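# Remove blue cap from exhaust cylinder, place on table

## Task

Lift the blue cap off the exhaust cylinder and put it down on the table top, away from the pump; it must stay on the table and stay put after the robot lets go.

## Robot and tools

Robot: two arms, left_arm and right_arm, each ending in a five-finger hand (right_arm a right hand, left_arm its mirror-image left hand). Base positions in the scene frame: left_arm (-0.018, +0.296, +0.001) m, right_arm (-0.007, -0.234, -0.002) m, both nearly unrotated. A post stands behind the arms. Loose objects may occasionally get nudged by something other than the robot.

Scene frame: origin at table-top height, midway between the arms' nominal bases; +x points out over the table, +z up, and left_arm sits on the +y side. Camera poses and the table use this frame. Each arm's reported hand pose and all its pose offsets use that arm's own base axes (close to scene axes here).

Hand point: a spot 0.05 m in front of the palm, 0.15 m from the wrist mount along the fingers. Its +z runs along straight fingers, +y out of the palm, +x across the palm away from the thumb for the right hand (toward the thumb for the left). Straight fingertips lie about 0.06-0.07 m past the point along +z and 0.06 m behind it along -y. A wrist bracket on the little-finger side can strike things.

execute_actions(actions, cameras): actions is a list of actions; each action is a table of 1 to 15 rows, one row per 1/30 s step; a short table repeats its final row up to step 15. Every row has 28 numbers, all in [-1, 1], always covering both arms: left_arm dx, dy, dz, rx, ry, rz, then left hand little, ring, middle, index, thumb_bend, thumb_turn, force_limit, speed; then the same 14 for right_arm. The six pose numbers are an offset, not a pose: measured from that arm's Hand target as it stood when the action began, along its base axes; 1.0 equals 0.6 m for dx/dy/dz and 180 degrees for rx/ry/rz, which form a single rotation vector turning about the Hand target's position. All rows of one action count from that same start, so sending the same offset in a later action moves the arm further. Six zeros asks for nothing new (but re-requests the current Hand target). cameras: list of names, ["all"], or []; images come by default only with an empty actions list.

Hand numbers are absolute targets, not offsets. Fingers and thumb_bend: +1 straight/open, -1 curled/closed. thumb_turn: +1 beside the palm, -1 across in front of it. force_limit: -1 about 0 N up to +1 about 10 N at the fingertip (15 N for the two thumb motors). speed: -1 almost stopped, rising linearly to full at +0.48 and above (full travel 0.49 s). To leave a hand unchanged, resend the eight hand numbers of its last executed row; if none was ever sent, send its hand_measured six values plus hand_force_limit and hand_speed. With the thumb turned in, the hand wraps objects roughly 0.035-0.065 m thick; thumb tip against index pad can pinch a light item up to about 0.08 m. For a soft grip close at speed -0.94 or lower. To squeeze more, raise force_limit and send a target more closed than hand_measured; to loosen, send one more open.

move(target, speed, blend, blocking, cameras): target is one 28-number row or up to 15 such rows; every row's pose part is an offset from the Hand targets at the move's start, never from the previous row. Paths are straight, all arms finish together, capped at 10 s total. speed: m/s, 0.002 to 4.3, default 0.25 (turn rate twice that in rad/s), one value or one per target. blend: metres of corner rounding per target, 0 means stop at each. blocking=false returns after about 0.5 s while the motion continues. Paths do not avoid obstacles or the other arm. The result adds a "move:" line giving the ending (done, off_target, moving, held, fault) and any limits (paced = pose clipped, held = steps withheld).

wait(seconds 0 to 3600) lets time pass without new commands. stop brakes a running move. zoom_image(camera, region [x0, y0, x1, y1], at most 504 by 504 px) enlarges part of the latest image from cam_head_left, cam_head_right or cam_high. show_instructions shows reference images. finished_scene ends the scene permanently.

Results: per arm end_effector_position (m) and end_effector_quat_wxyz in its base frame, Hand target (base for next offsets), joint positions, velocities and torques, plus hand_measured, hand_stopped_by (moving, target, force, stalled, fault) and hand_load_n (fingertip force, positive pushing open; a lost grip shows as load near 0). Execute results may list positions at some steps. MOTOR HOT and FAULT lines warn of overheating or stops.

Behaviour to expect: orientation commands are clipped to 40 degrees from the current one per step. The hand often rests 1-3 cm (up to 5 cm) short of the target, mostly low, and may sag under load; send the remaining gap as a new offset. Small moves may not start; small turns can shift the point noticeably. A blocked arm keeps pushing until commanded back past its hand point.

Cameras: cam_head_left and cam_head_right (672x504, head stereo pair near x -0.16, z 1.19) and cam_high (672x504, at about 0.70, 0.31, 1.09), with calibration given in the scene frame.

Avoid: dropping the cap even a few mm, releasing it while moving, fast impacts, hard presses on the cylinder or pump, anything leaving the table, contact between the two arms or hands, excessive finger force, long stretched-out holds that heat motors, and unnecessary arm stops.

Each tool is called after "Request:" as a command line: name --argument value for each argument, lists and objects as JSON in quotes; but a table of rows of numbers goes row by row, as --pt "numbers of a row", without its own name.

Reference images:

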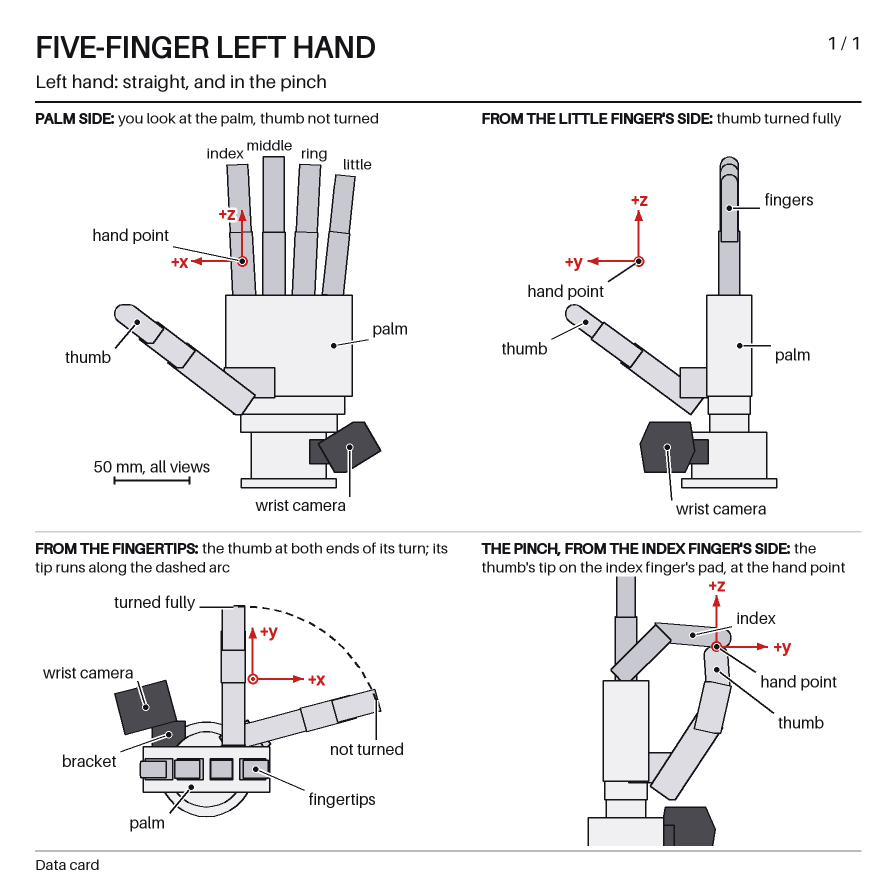

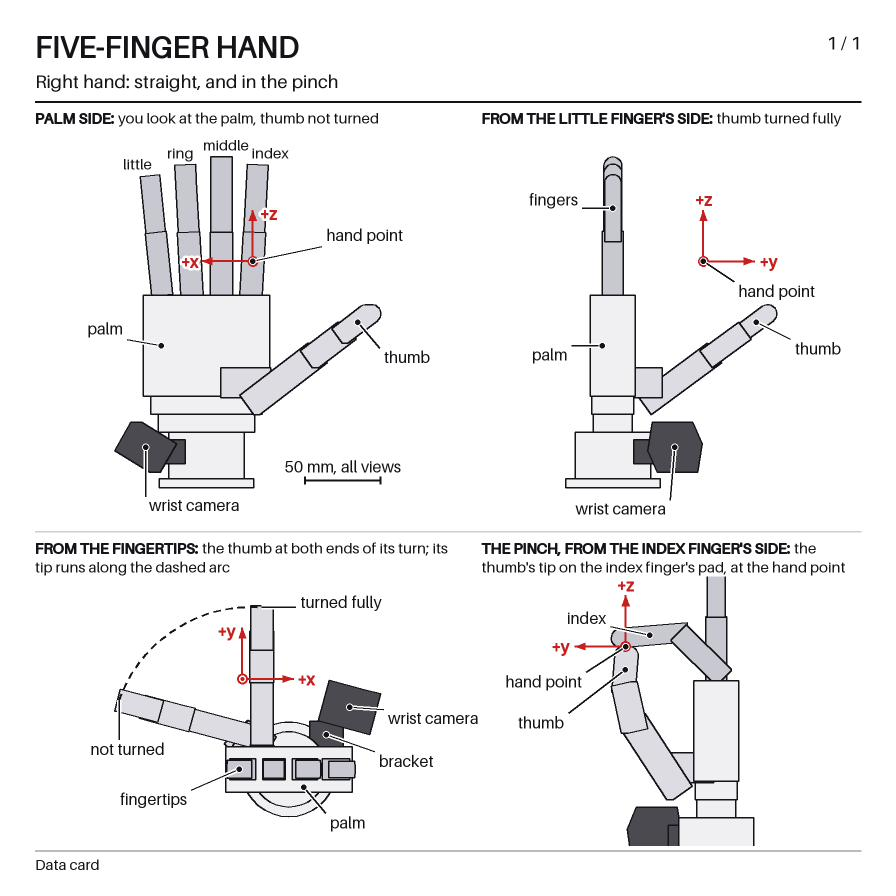

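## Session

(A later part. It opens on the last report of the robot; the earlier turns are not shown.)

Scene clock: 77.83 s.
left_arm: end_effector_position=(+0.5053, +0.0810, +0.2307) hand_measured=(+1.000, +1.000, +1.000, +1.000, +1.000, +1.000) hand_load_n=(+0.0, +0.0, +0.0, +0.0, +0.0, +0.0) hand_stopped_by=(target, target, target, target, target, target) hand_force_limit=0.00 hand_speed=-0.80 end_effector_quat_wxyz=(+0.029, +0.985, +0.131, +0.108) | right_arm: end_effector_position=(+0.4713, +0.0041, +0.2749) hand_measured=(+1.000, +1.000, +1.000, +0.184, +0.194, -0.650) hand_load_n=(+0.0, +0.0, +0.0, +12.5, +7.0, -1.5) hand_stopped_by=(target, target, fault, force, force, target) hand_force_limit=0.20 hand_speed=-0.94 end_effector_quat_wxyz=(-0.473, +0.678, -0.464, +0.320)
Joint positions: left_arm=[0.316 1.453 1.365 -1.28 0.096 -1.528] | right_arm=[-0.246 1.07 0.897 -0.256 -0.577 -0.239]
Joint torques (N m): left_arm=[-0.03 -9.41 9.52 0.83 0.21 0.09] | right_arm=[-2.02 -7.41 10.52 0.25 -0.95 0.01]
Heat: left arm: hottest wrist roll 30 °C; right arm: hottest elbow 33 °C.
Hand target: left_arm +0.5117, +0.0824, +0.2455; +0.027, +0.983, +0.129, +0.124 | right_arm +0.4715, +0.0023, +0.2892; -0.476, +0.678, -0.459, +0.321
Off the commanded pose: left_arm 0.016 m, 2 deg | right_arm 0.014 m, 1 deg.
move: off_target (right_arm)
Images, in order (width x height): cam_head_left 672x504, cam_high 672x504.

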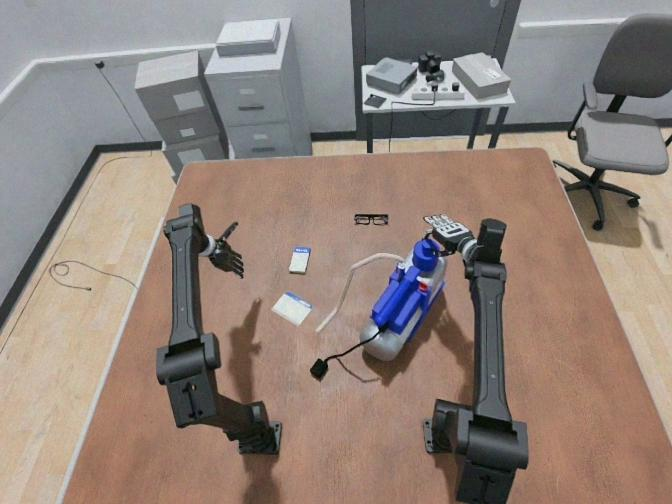

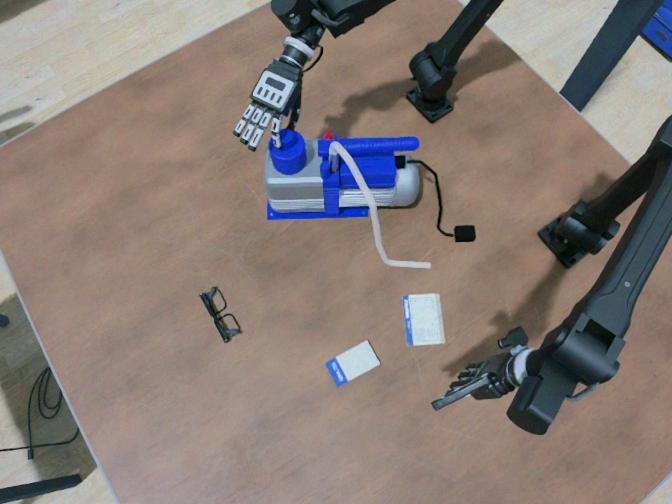

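Request:
move --pt "0 0 0 0 0 0 1 1 1 1 1 1 0 -0.8 0.0025 -0.001 0.004 0 0 0.083 1 1 1 -0.1 -0.1 -0.65 0.2 -0.94" --pt "0 0 0 0 0 0 1 1 1 1 1 1 0 -0.8 0.006 -0.002 0.01 0 0 0.167 1 1 1 -0.1 -0.1 -0.65 0.2 -0.94" --speed 0.12 --blend 0.01 --cameras '["cam_high","cam_head_left"]'

Request:
zoom_image --camera "cam_high" --region '[230, 70, 330, 170]'

Request:
zoom_image --camera "cam_head_left" --region '[390, 200, 470, 280]'

Scene clock: 81.00 s.
left_arm: end_effector_position=(+0.5053, +0.0810, +0.2307) hand_measured=(+1.000, +1.000, +1.000, +1.000, +1.000, +1.000) hand_load_n=(+0.0, +0.0, +0.0, +0.0, +0.0, +0.0) hand_stopped_by=(target, target, target, target, target, target) hand_force_limit=0.00 hand_speed=-0.80 end_effector_quat_wxyz=(+0.029, +0.985, +0.131, +0.108) | right_arm: end_effector_position=(+0.4764, +0.0028, +0.2726) hand_measured=(+1.000, +1.000, +1.000, +0.184, +0.194, -0.650) hand_load_n=(+0.0, +0.0, +0.0, +12.5, +7.0, -2.5) hand_stopped_by=(target, target, fault, force, force, target) hand_force_limit=0.20 hand_speed=-0.94 end_effector_quat_wxyz=(-0.536, +0.779, -0.266, +0.185)
Joint positions: left_arm=[0.316 1.453 1.365 -1.28 0.096 -1.528] | right_arm=[-0.339 1.342 1.185 -0.721 -1.088 -0.821]
Joint torques (N m): left_arm=[-0.09 -9.41 9.55 0.85 0.2 0.08] | right_arm=[-2.08 -11.34 10.48 -0.42 -1.31 0.24]
Heat: left arm: hottest wrist roll 30 °C; right arm: hottest elbow 33 °C.
Hand target: left_arm +0.5117, +0.0824, +0.2455; +0.027, +0.983, +0.129, +0.124 | right_arm +0.4751, +0.0013, +0.2951; -0.543, +0.774, -0.267, +0.186
Off the commanded pose: left_arm 0.016 m, 2 deg | right_arm 0.023 m, 1 deg.
move: off_target (right_arm)
Images, in order (width x height): cam_head_left 672x504, cam_high 672x504.

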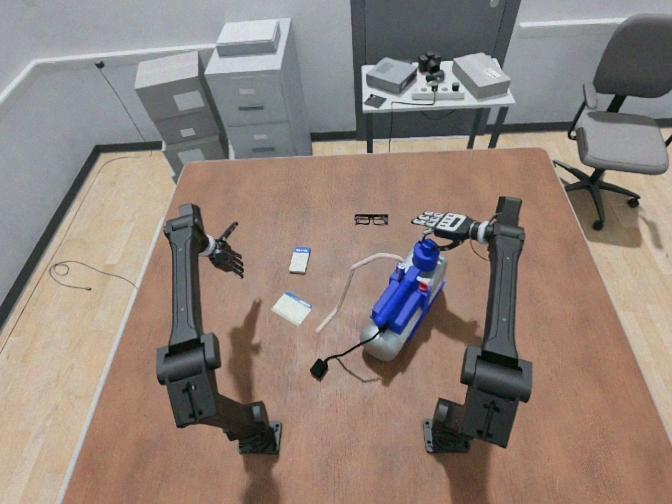

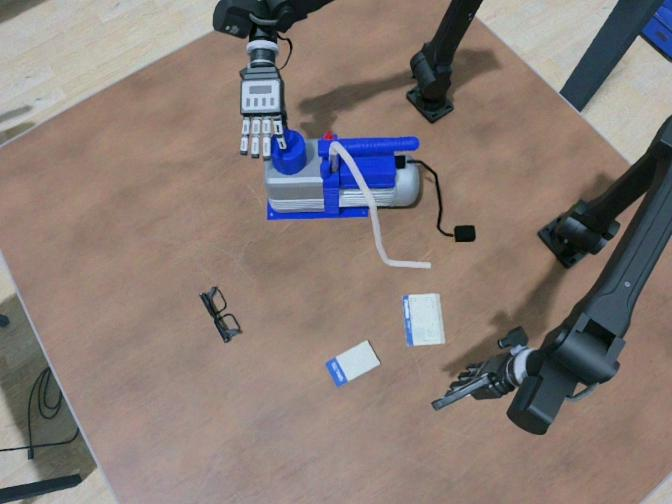

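Scaled by 5.040 from the camera's image (finer frame: 960x720).

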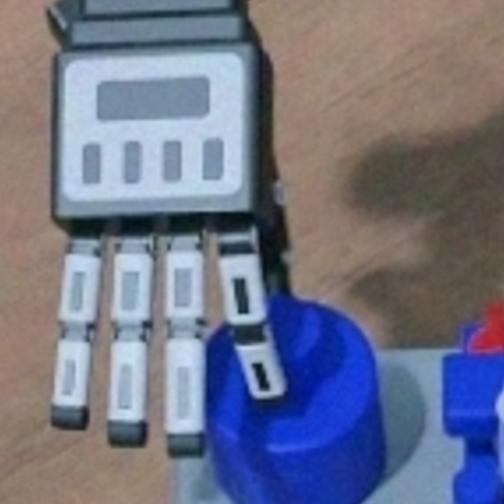

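Scaled by 6.300 from the camera's image (finer frame: 960x720).

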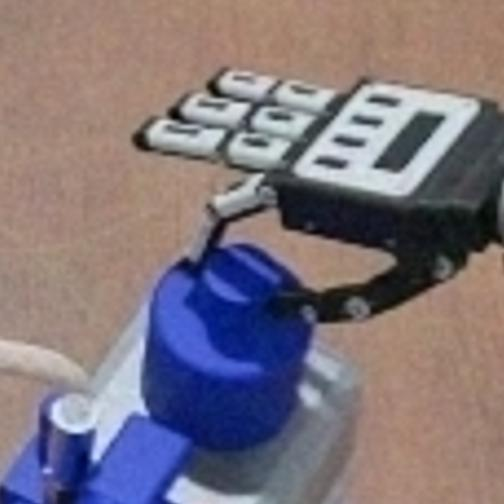

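Request:
move --target '[0,0,0,0,0,0,1,1,1,1,1,1,0,-0.8,0,0,0.04,0,0,0,1,1,1,-0.1,-0.1,-0.65,0.2,-0.94]' --speed 0.06

Scene clock: 82.00 s.
left_arm: end_effector_position=(+0.5053, +0.0810, +0.2307) hand_measured=(+1.000, +1.000, +1.000, +1.000, +1.000, +1.000) hand_load_n=(+0.0, +0.0, +0.0, +0.0, +0.0, +0.0) hand_stopped_by=(target, target, target, target, target, target) hand_force_limit=0.00 hand_speed=-0.80 end_effector_quat_wxyz=(+0.029, +0.985, +0.131, +0.108) | right_arm: end_effector_position=(+0.4759, +0.0027, +0.2753) hand_measured=(+1.000, +1.000, +1.000, +0.184, +0.194, -0.650) hand_load_n=(+0.0, +0.0, +0.0, +13.5, +6.5, -2.5) hand_stopped_by=(target, target, fault, force, force, target) hand_force_limit=0.20 hand_speed=-0.94 end_effector_quat_wxyz=(-0.532, +0.782, -0.274, +0.172)
Joint positions: left_arm=[0.316 1.453 1.365 -1.28 0.096 -1.528] | right_arm=[-0.336 1.356 1.217 -0.781 -1.08 -0.834]
Joint torques (N m): left_arm=[-0.09 -9.41 9.55 0.84 0.2 0.08] | right_arm=[-1.96 -13.16 12 -0.51 -1.58 0.35]
Heat: left arm: hottest wrist roll 30 °C; right arm: hottest elbow 33 °C.
Hand target: left_arm +0.5117, +0.0824, +0.2455; +0.027, +0.983, +0.129, +0.124 | right_arm +0.4752, +0.0012, +0.3191; -0.543, +0.774, -0.267, +0.187
Off the commanded pose: left_arm 0.016 m, 2 deg | right_arm 0.044 m, 2 deg.
move: off_target (right_arm)

Request:
move --pt "0 0 0 0 0 0 1 1 1 1 1 1 0 -0.8 0 0 -0.03 0 0 0 1 1 1 -0.1 -0.1 -0.65 0.2 -0.94" --pt "0 0 0 0 0 0 1 1 1 1 1 1 0 -0.8 0 0 -0.03 0 0 0 1 1 1 0.4 0.4 -0.65 0.3 -0.6" --pt "0 0 0 0 0 0 1 1 1 1 1 1 0 -0.8 0 0 0.06 0 0 0 1 1 1 0.4 0.4 -0.65 0.3 -0.6" --pt "0 0 0 0 0 0 1 1 1 1 1 1 0 -0.8 -0.019 0.038 0.06 0 0 -0.52 1 1 1 0.4 0.4 -0.65 0.3 -0.6" --speed '[0.1,0.1,0.15,0.35]' --blend '[0,0,0.01,0]' --cameras '["cam_high","cam_head_left"]'

Request:
zoom_image --camera "cam_high" --region '[262, 120, 312, 180]'

Request:
zoom_image --camera "cam_high" --region '[230, 70, 330, 170]'

Scene clock: 87.07 s.
left_arm: end_effector_position=(+0.5053, +0.0810, +0.2307) hand_measured=(+1.000, +1.000, +1.000, +1.000, +1.000, +1.000) hand_load_n=(+0.0, +0.0, +0.0, +0.0, +0.0, +0.0) hand_stopped_by=(target, target, target, target, target, target) hand_force_limit=0.00 hand_speed=-0.80 end_effector_quat_wxyz=(+0.029, +0.985, +0.131, +0.108) | right_arm: end_effector_position=(+0.4541, +0.0186, +0.3313) hand_measured=(+1.000, +1.000, +1.000, +0.400, +0.400, -0.650) hand_load_n=(+0.0, +0.0, +0.0, -0.5, +0.0, +0.0) hand_stopped_by=(target, target, fault, target, target, target) hand_force_limit=0.30 hand_speed=-0.60 end_effector_quat_wxyz=(+0.217, -0.348, +0.747, -0.523)
Joint positions: left_arm=[0.316 1.453 1.365 -1.28 0.096 -1.528] | right_arm=[0.321 1.056 1.084 -0.697 0.952 0.529]
Joint torques (N m): left_arm=[-0.09 -9.47 9.55 0.84 0.2 0.08] | right_arm=[-0.97 -6.01 11.96 0.95 0.25 0.18]
Heat: left arm: hottest wrist roll 30 °C; right arm: hottest elbow 34 °C.
Hand target: left_arm +0.5117, +0.0824, +0.2455; +0.027, +0.983, +0.129, +0.124 | right_arm +0.4638, +0.0241, +0.3551; +0.236, -0.336, +0.747, -0.523
Off the commanded pose: left_arm 0.016 m, 2 deg | right_arm 0.026 m, 3 deg.
move: off_target (right_arm); target 2's new numbers were sent with right_arm's hand 0.026 m and 2 deg from that target
Images, in order (width x height): cam_head_left 672x504, cam_high 672x504.

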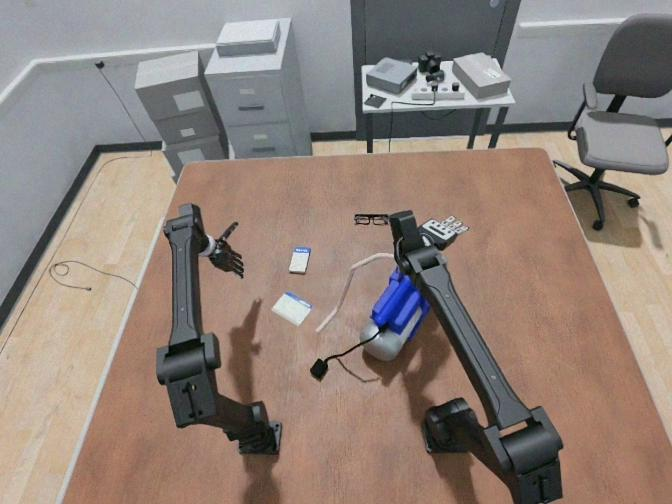

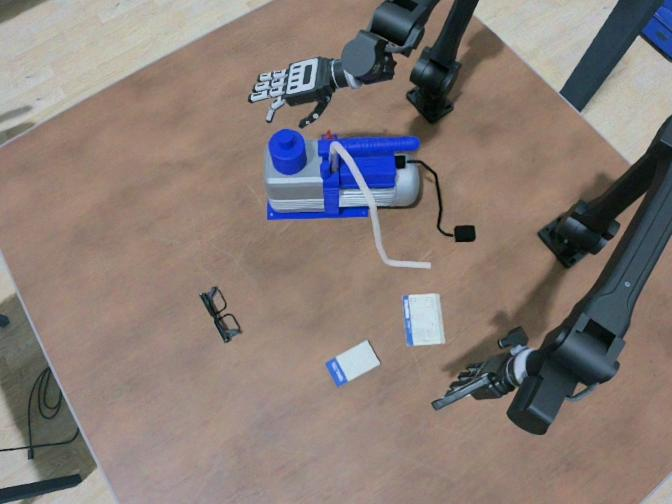

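Scaled by 8.400 from the camera's image (finer frame: 960x720).

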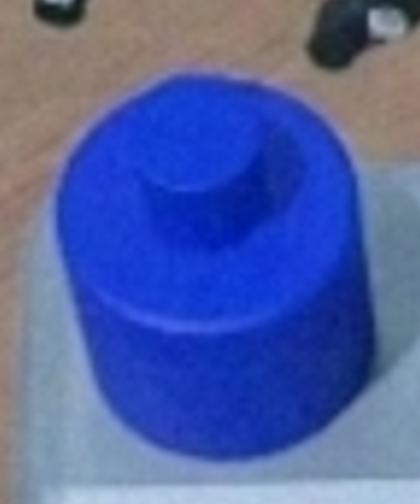

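Scaled by 5.040 from the camera's image (finer frame: 960x720).

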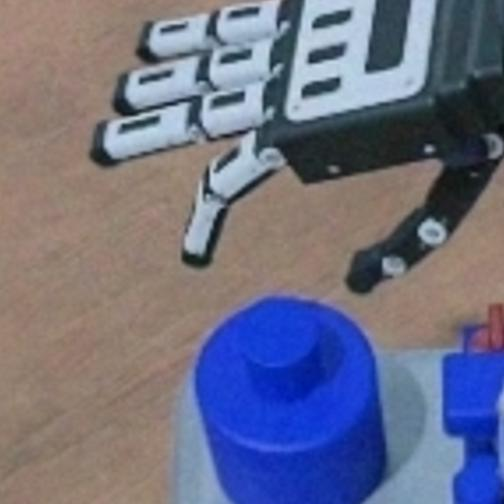

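Request:
zoom_image --camera "cam_high" --region '[264, 122, 312, 178]'

Request:
zoom_image --camera "cam_high" --region '[268, 150, 308, 178]'

Scaled by 9.000 from the camera's image (finer frame: 960x720).

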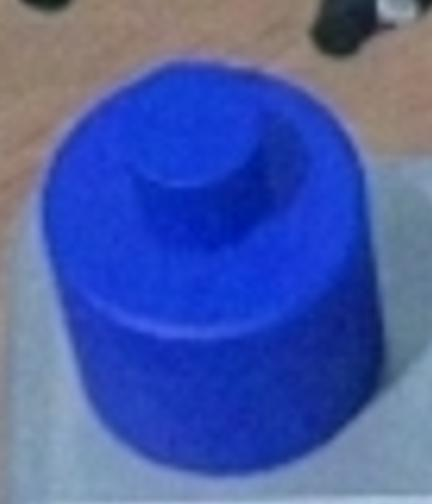

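Scaled by 12.600 from the camera's image (finer frame: 960x720).

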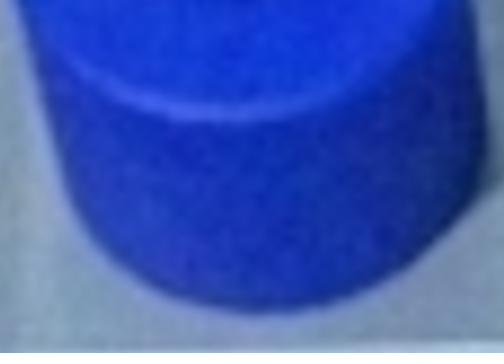

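Request:
move --target '[0,0,0,0,0,0,1,1,1,1,1,1,0,-0.8,-0.03,-0.36,0.108,0,0,0.25,1,1,1,0.4,0.4,-0.65,0.3,-0.6]' --speed 0.35 --cameras '["all"]'

Request:
zoom_image --camera "cam_head_right" --region '[414, 234, 448, 268]'

Request:
zoom_image --camera "cam_head_left" --region '[411, 234, 445, 268]'

Request:
zoom_image --camera "cam_high" --region '[268, 124, 308, 164]'

Scene clock: 89.73 s.
left_arm: end_effector_position=(+0.5053, +0.0810, +0.2307) hand_measured=(+1.000, +1.000, +1.000, +1.000, +1.000, +1.000) hand_load_n=(+0.0, +0.0, +0.0, +0.0, +0.0, +0.0) hand_stopped_by=(target, target, target, target, target, target) hand_force_limit=0.00 hand_speed=-0.80 end_effector_quat_wxyz=(+0.029, +0.985, +0.131, +0.108) | right_arm: end_effector_position=(+0.4403, -0.1898, +0.3936) hand_measured=(+1.000, +1.000, +1.000, +0.400, +0.400, -0.650) hand_load_n=(+0.0, +0.0, +0.0, +0.0, +0.0, +0.0) hand_stopped_by=(target, target, fault, target, target, target) hand_force_limit=0.30 hand_speed=-0.60 end_effector_quat_wxyz=(-0.417, +0.592, -0.579, +0.374)
Joint positions: left_arm=[0.316 1.453 1.365 -1.28 0.096 -1.528] | right_arm=[-0.686 1.138 1.279 -0.643 -0.685 -0.291]
Joint torques (N m): left_arm=[-0.15 -9.47 9.54 0.85 0.21 0.08] | right_arm=[-1.03 -7.77 12.08 1.11 -0.53 -0.03]
Heat: left arm: hottest wrist roll 30 °C; right arm: hottest elbow 34 °C.
Hand target: left_arm +0.5117, +0.0824, +0.2455; +0.027, +0.983, +0.129, +0.124 | right_arm +0.4457, -0.1919, +0.4198; -0.418, +0.596, -0.562, +0.393
Off the commanded pose: left_arm 0.016 m, 2 deg | right_arm 0.027 m, 3 deg.
move: off_target (right_arm)

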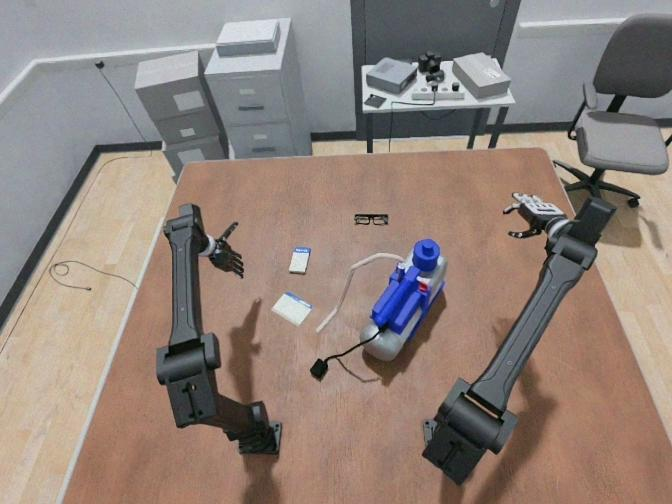

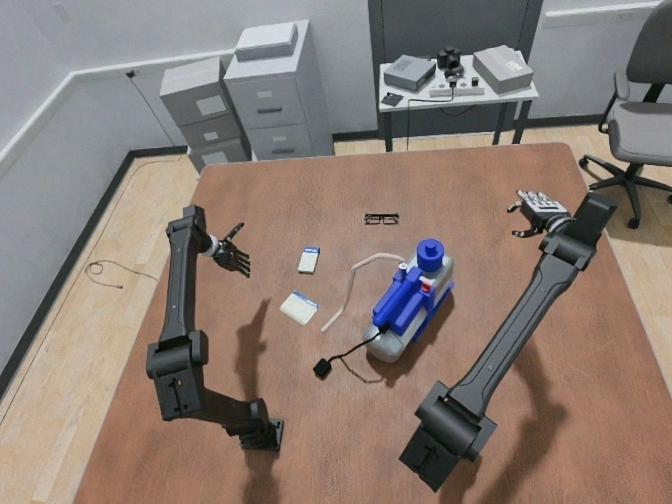

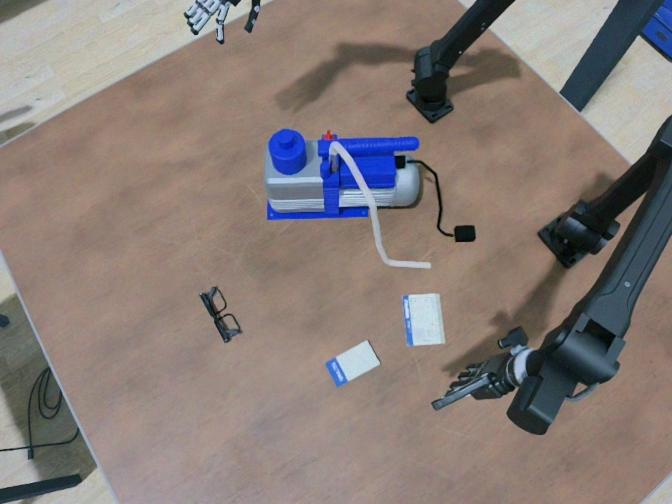

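Scaled by 14.824 from the camera's image (finer frame: 960x720).

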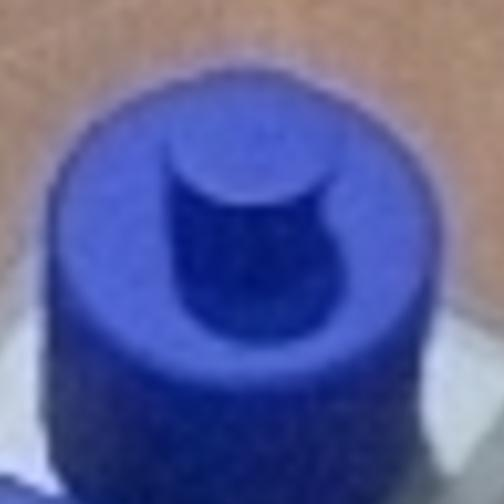

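Scaled by 14.824 from the camera's image (finer frame: 960x720).

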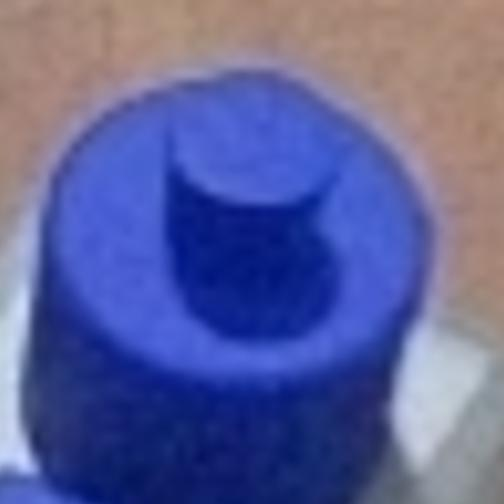

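Scaled by 12.600 from the camera's image (finer frame: 960x720).

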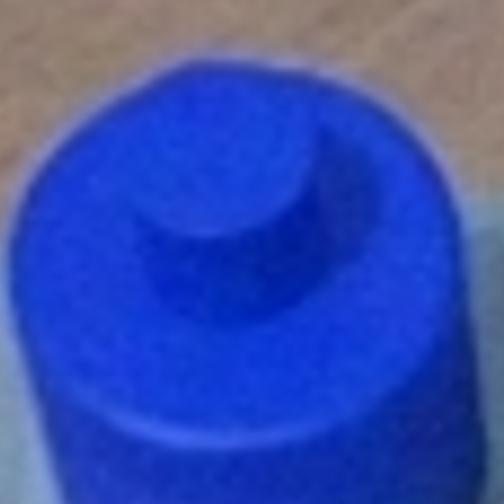

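Request:
execute_actions --actions '[]' --cameras '["cam_high","cam_head_left","cam_head_right"]'

Request:
zoom_image --camera "cam_high" --region '[220, 60, 360, 200]'

Request:
zoom_image --camera "cam_head_left" --region '[340, 150, 500, 310]'

Scene clock: 90.67 s.
left_arm: end_effector_position=(+0.5053, +0.0810, +0.2307) hand_measured=(+1.000, +1.000, +1.000, +1.000, +1.000, +1.000) hand_load_n=(+0.0, +0.0, +0.0, +0.0, +0.0, +0.0) hand_stopped_by=(target, target, target, target, target, target) hand_force_limit=0.00 hand_speed=-0.80 end_effector_quat_wxyz=(+0.029, +0.985, +0.131, +0.108) | right_arm: end_effector_position=(+0.4403, -0.1899, +0.3936) hand_measured=(+1.000, +1.000, +1.000, +0.400, +0.400, -0.650) hand_load_n=(+0.0, +0.0, +0.0, +0.0, +0.0, +0.0) hand_stopped_by=(target, target, fault, target, target, target) hand_force_limit=0.30 hand_speed=-0.60 end_effector_quat_wxyz=(-0.417, +0.592, -0.579, +0.374)
Joint positions: left_arm=[0.316 1.453 1.365 -1.28 0.096 -1.528] | right_arm=[-0.686 1.138 1.279 -0.643 -0.685 -0.292]
Joint velocities: within noise
Joint torques (N m): left_arm=[-0.15 -9.47 9.54 0.83 0.2 0.08] | right_arm=[-0.91 -7.88 12.1 1.11 -0.51 -0.02]
Heat: left arm: hottest wrist roll 30 °C; right arm: hottest elbow 34 °C.
Hand target: left_arm +0.5117, +0.0824, +0.2455; +0.027, +0.983, +0.129, +0.124 | right_arm +0.4457, -0.1919, +0.4198; -0.418, +0.596, -0.562, +0.393
Off the commanded pose: left_arm 0.016 m, 2 deg | right_arm 0.027 m, 3 deg.

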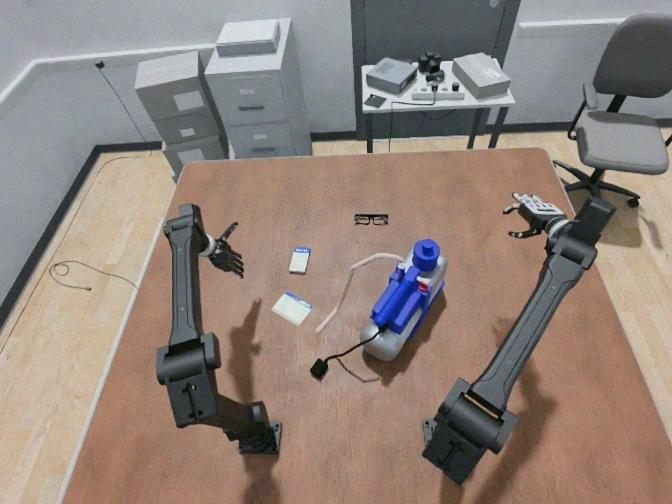

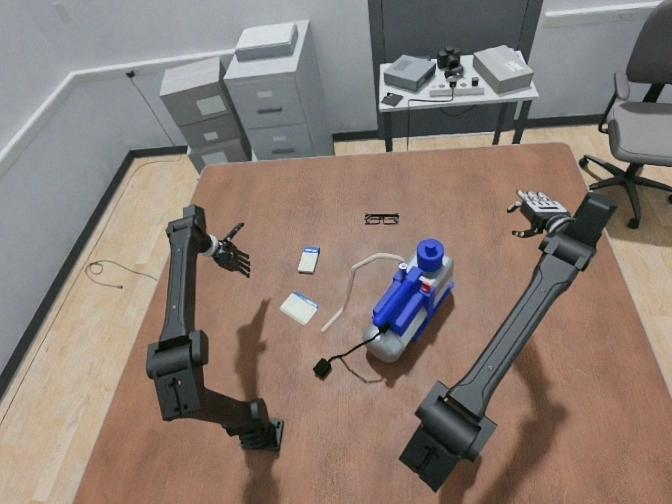

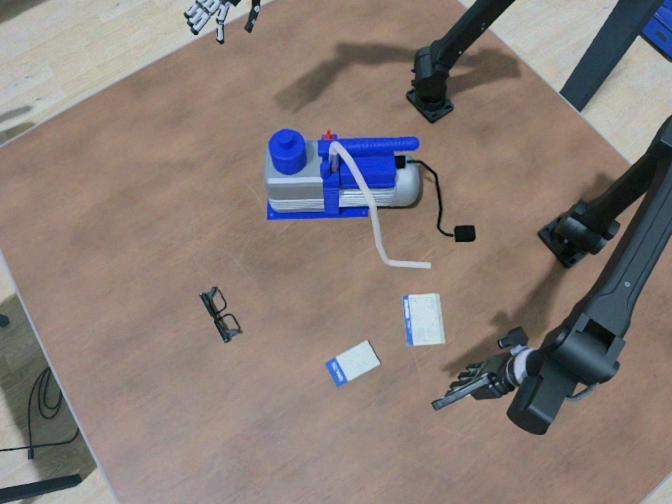

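Scaled by 3.600 from the camera's image (finer frame: 960x720).

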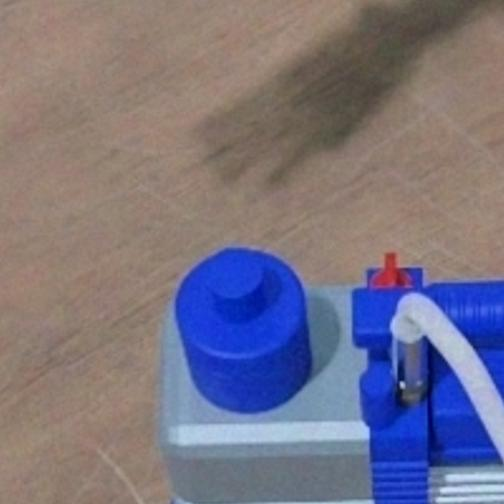

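Scaled by 3.150 from the camera's image (finer frame: 960x720).

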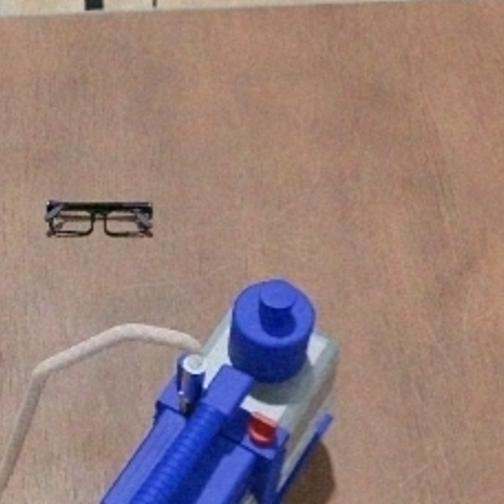

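Request:
move --pt "0 0 0 0 0 0 1 1 1 1 1 1 0 -0.8 0.0292 0.3607 -0.033 0 0 -0.241 1 1 1 0.4 0.4 -0.65 0.3 -0.6" --pt "0 0 0 0 0 0 1 1 1 1 1 1 0 -0.8 0.0292 0.3607 -0.1788 0 0 -0.241 1 1 1 0.4 0.4 -0.65 0.3 -0.6" --pt "0 0 0 0 0 0 1 1 1 1 1 1 0 -0.8 0.0292 0.3607 -0.2347 0 0 -0.241 1 1 1 0.4 0.4 -0.65 0.3 -0.6" --speed '[0.3,0.15,0.06]' --blend '[0.03,0.01,0]' --cameras '["cam_high"]'

Request:
zoom_image --camera "cam_high" --region '[230, 70, 330, 170]'

Scene clock: 94.37 s.
left_arm: end_effector_position=(+0.5053, +0.0810, +0.2307) hand_measured=(+1.000, +1.000, +1.000, +1.000, +1.000, +1.000) hand_load_n=(+0.0, +0.0, +0.0, +0.0, +0.0, +0.0) hand_stopped_by=(target, target, target, target, target, target) hand_force_limit=0.00 hand_speed=-0.80 end_effector_quat_wxyz=(+0.029, +0.985, +0.131, +0.108) | right_arm: end_effector_position=(+0.4594, +0.0234, +0.2745) hand_measured=(+1.000, +1.000, +1.000, +0.400, +0.400, -0.650) hand_load_n=(+0.0, +0.0, +0.0, +0.0, +0.0, -0.5) hand_stopped_by=(target, target, fault, target, target, target) hand_force_limit=0.30 hand_speed=-0.60 end_effector_quat_wxyz=(+0.234, -0.355, +0.742, -0.519)
Joint positions: left_arm=[0.316 1.453 1.365 -1.28 0.096 -1.528] | right_arm=[0.319 1.059 0.925 -0.487 0.923 0.497]
Joint torques (N m): left_arm=[-0.09 -9.47 9.54 0.83 0.21 0.09] | right_arm=[-1.26 -6.59 8.51 1.76 0.21 0.15]
Heat: left arm: hottest wrist roll 30 °C; right arm: hottest elbow 34 °C.
Hand target: left_arm +0.5117, +0.0824, +0.2455; +0.027, +0.983, +0.129, +0.124 | right_arm +0.4633, +0.0245, +0.2790; +0.243, -0.346, +0.742, -0.520
Off the commanded pose: left_arm 0.016 m, 2 deg | right_arm 0.006 m, 1 deg.
move: done

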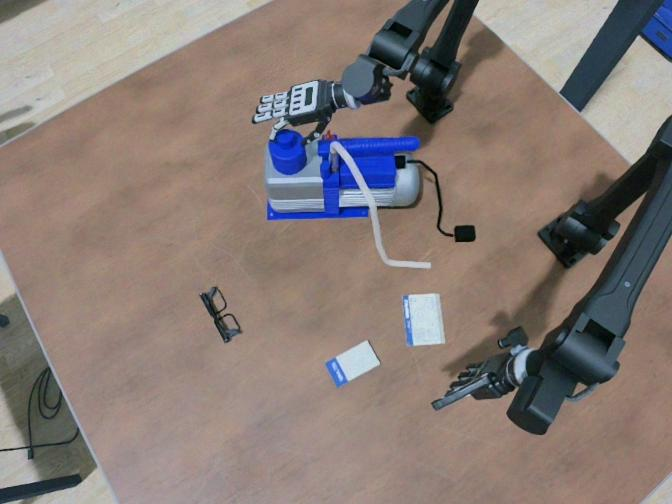

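Scaled by 5.040 from the camera's image (finer frame: 960x720).

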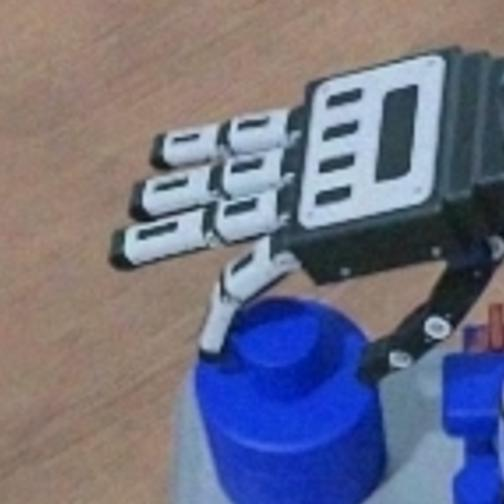

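Request:
move --pt "0 0 0 0 0 0 1 1 1 1 1 1 0 -0.8 0 0 0 0 0 0 1 1 1 -0.1 -0.1 -0.65 0.45 -0.92"

Request:
move --pt "0 0 0 0 0 0 1 1 1 1 1 1 0 -0.8 0.0057 -0.0183 0.005 0 0 0.1111 1 1 1 -0.1 -0.1 -0.65 0.45 -0.92" --pt "0 0 0 0 0 0 1 1 1 1 1 1 0 -0.8 0.0097 -0.0325 0.010 0 0 0.2222 1 1 1 -0.1 -0.1 -0.65 0.45 -0.92" --pt "0 0 0 0 0 0 1 1 1 1 1 1 0 -0.8 0.0138 -0.037 0.017 0 0 0.3444 1 1 1 -0.1 -0.1 -0.65 0.45 -0.92" --pt "0 0 0 0 0 0 1 1 1 1 1 1 0 -0.8 0.0163 -0.038 0.0208 0 0 0.4278 1 1 1 -0.1 -0.1 -0.65 0.45 -0.92" --pt "0 0 0 0 0 0 1 1 1 1 1 1 0 -0.8 0.0198 -0.0387 0.0268 0 0 0.5111 1 1 1 -0.1 -0.1 -0.65 0.45 -0.92" --speed 0.15 --blend 0.01 --cameras '["cam_high"]'

Request:
zoom_image --camera "cam_high" --region '[230, 70, 330, 170]'

Scene clock: 96.80 s.
left_arm: end_effector_position=(+0.5053, +0.0810, +0.2307) hand_measured=(+1.000, +1.000, +1.000, +1.000, +1.000, +1.000) hand_load_n=(+0.0, +0.0, +0.5, +0.0, +0.0, +0.0) hand_stopped_by=(target, target, target, target, target, target) hand_force_limit=0.00 hand_speed=-0.80 end_effector_quat_wxyz=(+0.029, +0.985, +0.131, +0.108) | right_arm: end_effector_position=(+0.4649, +0.0194, +0.2769) hand_measured=(+1.000, +1.000, +1.000, +0.180, +0.184, -0.650) hand_load_n=(+0.0, +0.0, +0.0, +12.5, +11.0, -0.5) hand_stopped_by=(target, target, fault, force, force, target) hand_force_limit=0.45 hand_speed=-0.92 end_effector_quat_wxyz=(+0.242, -0.338, +0.746, -0.521)
Joint positions: left_arm=[0.316 1.453 1.365 -1.28 0.096 -1.528] | right_arm=[0.307 1.065 0.925 -0.462 0.928 0.513]
Joint torques (N m): left_arm=[-0.15 -9.35 9.54 0.84 0.2 0.08] | right_arm=[-0.73 -7.12 8.53 0.84 0.05 -0.01]
Heat: left arm: hottest wrist roll 30 °C; right arm: hottest elbow 34 °C.
Hand target: left_arm +0.5117, +0.0824, +0.2455; +0.027, +0.983, +0.129, +0.124 | right_arm +0.4633, +0.0244, +0.2790; +0.243, -0.346, +0.742, -0.520
Off the commanded pose: left_arm 0.016 m, 2 deg | right_arm 0.006 m, 1 deg.
move: done

Scene clock: 103.00 s.
left_arm: end_effector_position=(+0.5053, +0.0810, +0.2307) hand_measured=(+1.000, +1.000, +1.000, +1.000, +1.000, +1.000) hand_load_n=(+0.0, +0.0, +0.0, +0.0, +0.0, +0.0) hand_stopped_by=(target, target, target, target, target, target) hand_force_limit=0.00 hand_speed=-0.80 end_effector_quat_wxyz=(+0.029, +0.985, +0.131, +0.108) | right_arm: end_effector_position=(+0.4742, +0.0046, +0.2711) hand_measured=(+1.000, +1.000, +1.000, +0.180, +0.184, -0.650) hand_load_n=(+0.0, +0.0, +0.0, +14.0, +9.0, -2.5) hand_stopped_by=(target, target, fault, force, force, target) hand_force_limit=0.45 hand_speed=-0.92 end_effector_quat_wxyz=(-0.537, +0.779, -0.268, +0.180)
Joint positions: left_arm=[0.316 1.453 1.365 -1.28 0.096 -1.528] | right_arm=[-0.337 1.341 1.182 -0.727 -1.091 -0.819]
Joint torques (N m): left_arm=[-0.09 -9.47 9.52 0.83 0.2 0.08] | right_arm=[-2.14 -11.11 10.76 -0.32 -1.22 0.19]
Heat: left arm: hottest wrist roll 30 °C; right arm: hottest elbow 34 °C.
Hand target: left_arm +0.5117, +0.0824, +0.2455; +0.027, +0.983, +0.129, +0.124 | right_arm +0.4752, +0.0012, +0.2951; -0.543, +0.774, -0.267, +0.186
Off the commanded pose: left_arm 0.016 m, 2 deg | right_arm 0.024 m, 1 deg.
move: off_target (right_arm)

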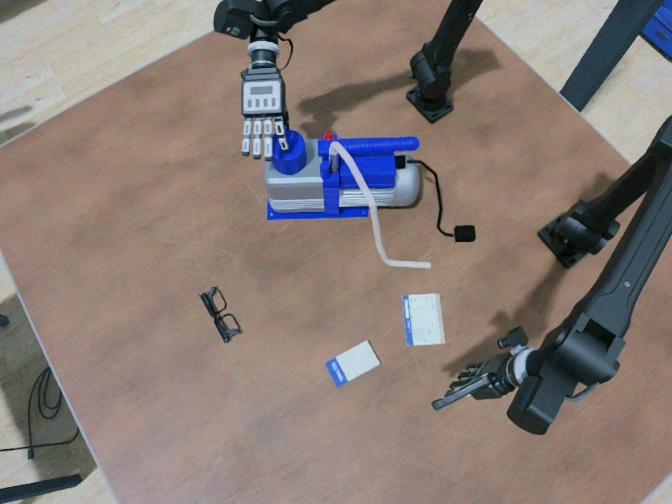

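Scaled by 5.040 from the camera's image (finer frame: 960x720).

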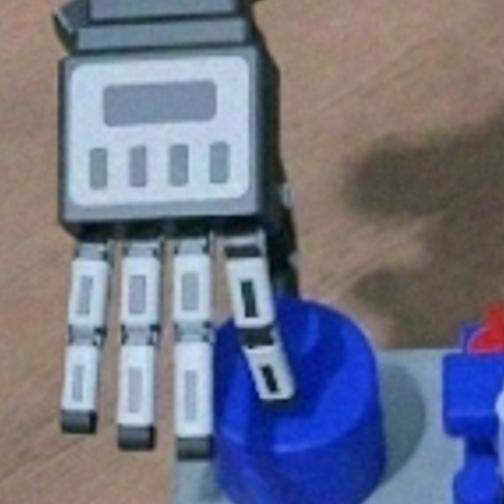

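Request:
move --pt "0 0 0 0 0 0 1 1 1 1 1 1 0 -0.8 0 0 0.08 0 0 0 1 1 1 -0.1 -0.1 -0.65 0.45 -0.92" --speed 0.05 --cameras '["cam_high"]'

Request:
zoom_image --camera "cam_high" --region '[230, 70, 330, 170]'

Scene clock: 106.47 s.
left_arm: end_effector_position=(+0.5053, +0.0810, +0.2307) hand_measured=(+1.000, +1.000, +1.000, +1.000, +1.000, +1.000) hand_load_n=(+0.0, +0.0, +0.0, +0.0, +0.0, +0.0) hand_stopped_by=(target, target, target, target, target, target) hand_force_limit=0.00 hand_speed=-0.80 end_effector_quat_wxyz=(+0.029, +0.985, +0.131, +0.108) | right_arm: end_effector_position=(+0.4731, +0.0050, +0.2767) hand_measured=(+1.000, +1.000, +1.000, +0.180, +0.184, -0.650) hand_load_n=(+0.0, +0.0, +0.0, +13.5, +8.0, -2.5) hand_stopped_by=(target, target, fault, force, force, target) hand_force_limit=0.45 hand_speed=-0.92 end_effector_quat_wxyz=(-0.528, +0.786, -0.284, +0.153)
Joint positions: left_arm=[0.316 1.453 1.365 -1.28 0.096 -1.528] | right_arm=[-0.33 1.369 1.246 -0.849 -1.071 -0.846]
Joint torques (N m): left_arm=[-0.09 -9.52 9.54 0.83 0.2 0.08] | right_arm=[-2.49 -14.8 13.89 -0.42 -1.91 0.46]
Heat: left arm: hottest wrist roll 30 °C; right arm: hottest elbow 35 °C.
Hand target: left_arm +0.5117, +0.0824, +0.2455; +0.027, +0.983, +0.129, +0.124 | right_arm +0.4752, +0.0010, +0.3432; -0.543, +0.774, -0.267, +0.186
Off the commanded pose: left_arm 0.016 m, 2 deg | right_arm 0.067 m, 5 deg.
move: off_target (right_arm)

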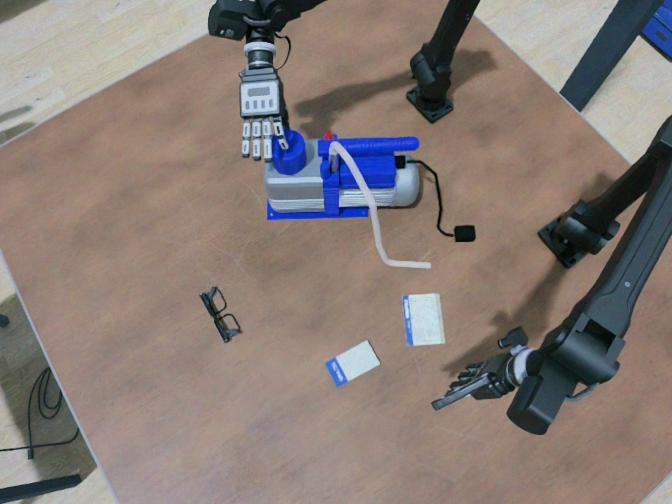

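Scaled by 5.040 from the camera's image (finer frame: 960x720).

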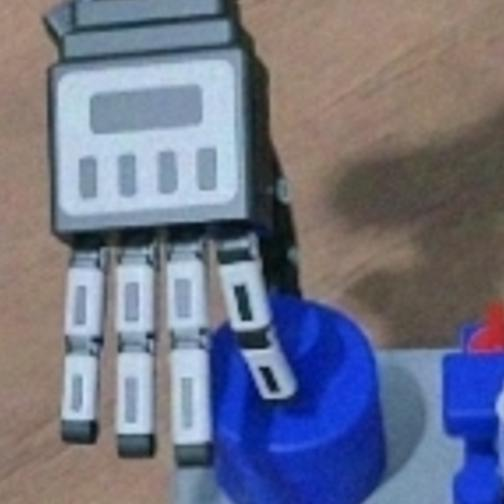

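Request:
move --pt "0 0 0 0 0 0 1 1 1 1 1 1 0 -0.8 0 0 0.07 0 0 0 1 1 1 -0.1 -0.1 -0.65 0.45 -0.92" --speed 0.04

Scene clock: 108.10 s.
left_arm: end_effector_position=(+0.5053, +0.0810, +0.2307) hand_measured=(+1.000, +1.000, +1.000, +1.000, +1.000, +1.000) hand_load_n=(+0.0, +0.0, +0.0, +0.5, -0.5, +0.0) hand_stopped_by=(target, target, target, target, target, target) hand_force_limit=0.00 hand_speed=-0.80 end_effector_quat_wxyz=(+0.029, +0.985, +0.131, +0.108) | right_arm: end_effector_position=(+0.4721, +0.0055, +0.2818) hand_measured=(+1.000, +1.000, +1.000, +0.180, +0.184, -0.650) hand_load_n=(+0.0, +0.0, +0.0, +16.5, +9.5, -2.0) hand_stopped_by=(target, target, fault, force, force, target) hand_force_limit=0.45 hand_speed=-0.92 end_effector_quat_wxyz=(-0.518, +0.792, -0.296, +0.129)
Joint positions: left_arm=[0.316 1.453 1.365 -1.28 0.096 -1.528] | right_arm=[-0.323 1.396 1.305 -0.956 -1.051 -0.872]
Joint torques (N m): left_arm=[-0.03 -9.47 9.54 0.83 0.21 0.08] | right_arm=[-2.9 -17.44 16.54 -0.47 -2.65 0.64]
Heat: left arm: hottest wrist roll 30 °C; right arm: hottest elbow 35 °C.
Hand target: left_arm +0.5117, +0.0824, +0.2455; +0.027, +0.983, +0.129, +0.124 | right_arm +0.4751, +0.0012, +0.3851; -0.543, +0.774, -0.267, +0.186
Off the commanded pose: left_arm 0.016 m, 2 deg | right_arm 0.104 m, 8 deg.
move: off_target (right_arm)

Request:
wait --seconds 0.1 --cameras '["cam_high","cam_head_left"]'

Request:
zoom_image --camera "cam_high" --region '[262, 120, 312, 180]'

Request:
zoom_image --camera "cam_head_left" --region '[390, 200, 470, 280]'

Scene clock: 108.33 s.
left_arm: end_effector_position=(+0.5053, +0.0810, +0.2307) hand_measured=(+1.000, +1.000, +1.000, +1.000, +1.000, +1.000) hand_load_n=(+0.0, +0.0, +0.0, +0.0, +0.0, +0.0) hand_stopped_by=(target, target, target, target, target, target) hand_force_limit=0.00 hand_speed=-0.80 end_effector_quat_wxyz=(+0.029, +0.985, +0.131, +0.108) | right_arm: end_effector_position=(+0.4722, +0.0055, +0.2819) hand_measured=(+1.000, +1.000, +1.000, +0.180, +0.184, -0.650) hand_load_n=(+0.0, +0.0, +0.0, +16.5, +9.5, -1.5) hand_stopped_by=(target, target, fault, force, force, target) hand_force_limit=0.45 hand_speed=-0.92 end_effector_quat_wxyz=(-0.518, +0.792, -0.295, +0.129)
Joint positions: left_arm=[0.316 1.453 1.365 -1.28 0.096 -1.528] | right_arm=[-0.323 1.396 1.305 -0.956 -1.051 -0.872]
Joint torques (N m): left_arm=[-0.09 -9.41 9.54 0.83 0.2 0.08] | right_arm=[-2.9 -17.67 16.58 -0.55 -2.63 0.64]
Heat: left arm: hottest wrist roll 30 °C; right arm: hottest elbow 35 °C.
Hand target: left_arm +0.5117, +0.0824, +0.2455; +0.027, +0.983, +0.129, +0.124 | right_arm +0.4751, +0.0012, +0.3852; -0.543, +0.774, -0.267, +0.186
Off the commanded pose: left_arm 0.016 m, 2 deg | right_arm 0.103 m, 8 deg.
wait: 0.10 s; at rest by 0.03 s
Images, in order (width x height): cam_head_left 672x504, cam_high 672x504.

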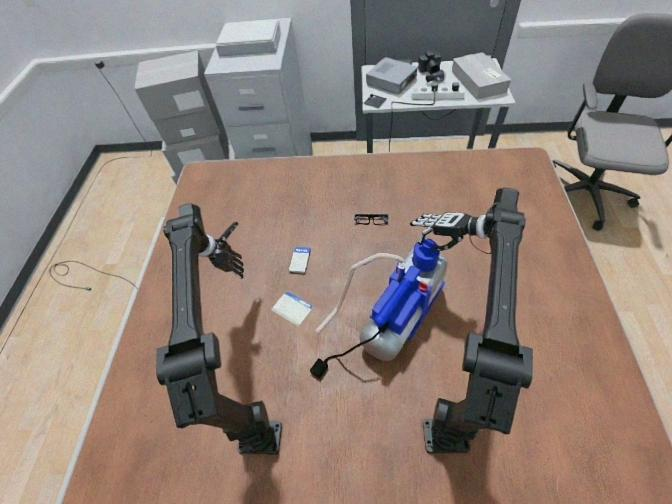

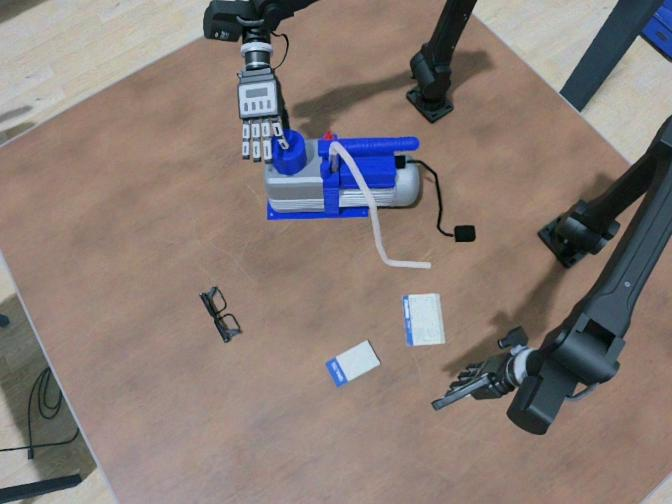

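Scaled by 8.400 from the camera's image (finer frame: 960x720).

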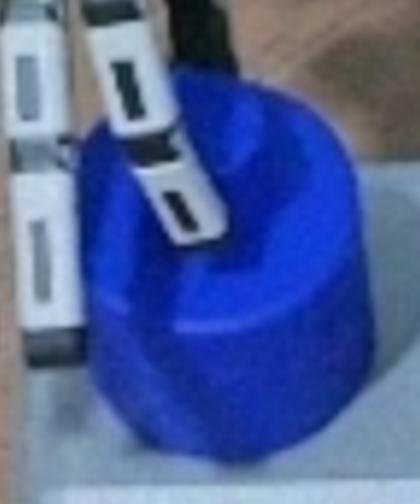

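Scaled by 6.300 from the camera's image (finer frame: 960x720).

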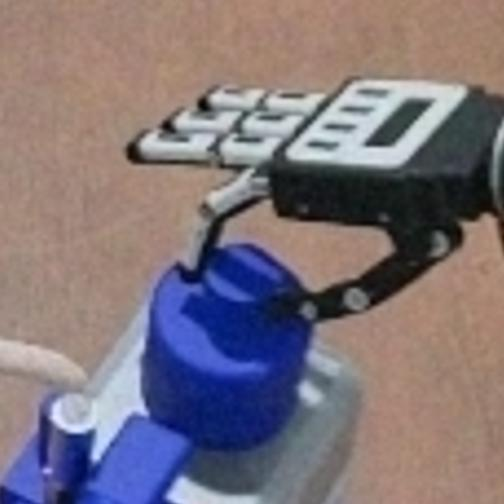

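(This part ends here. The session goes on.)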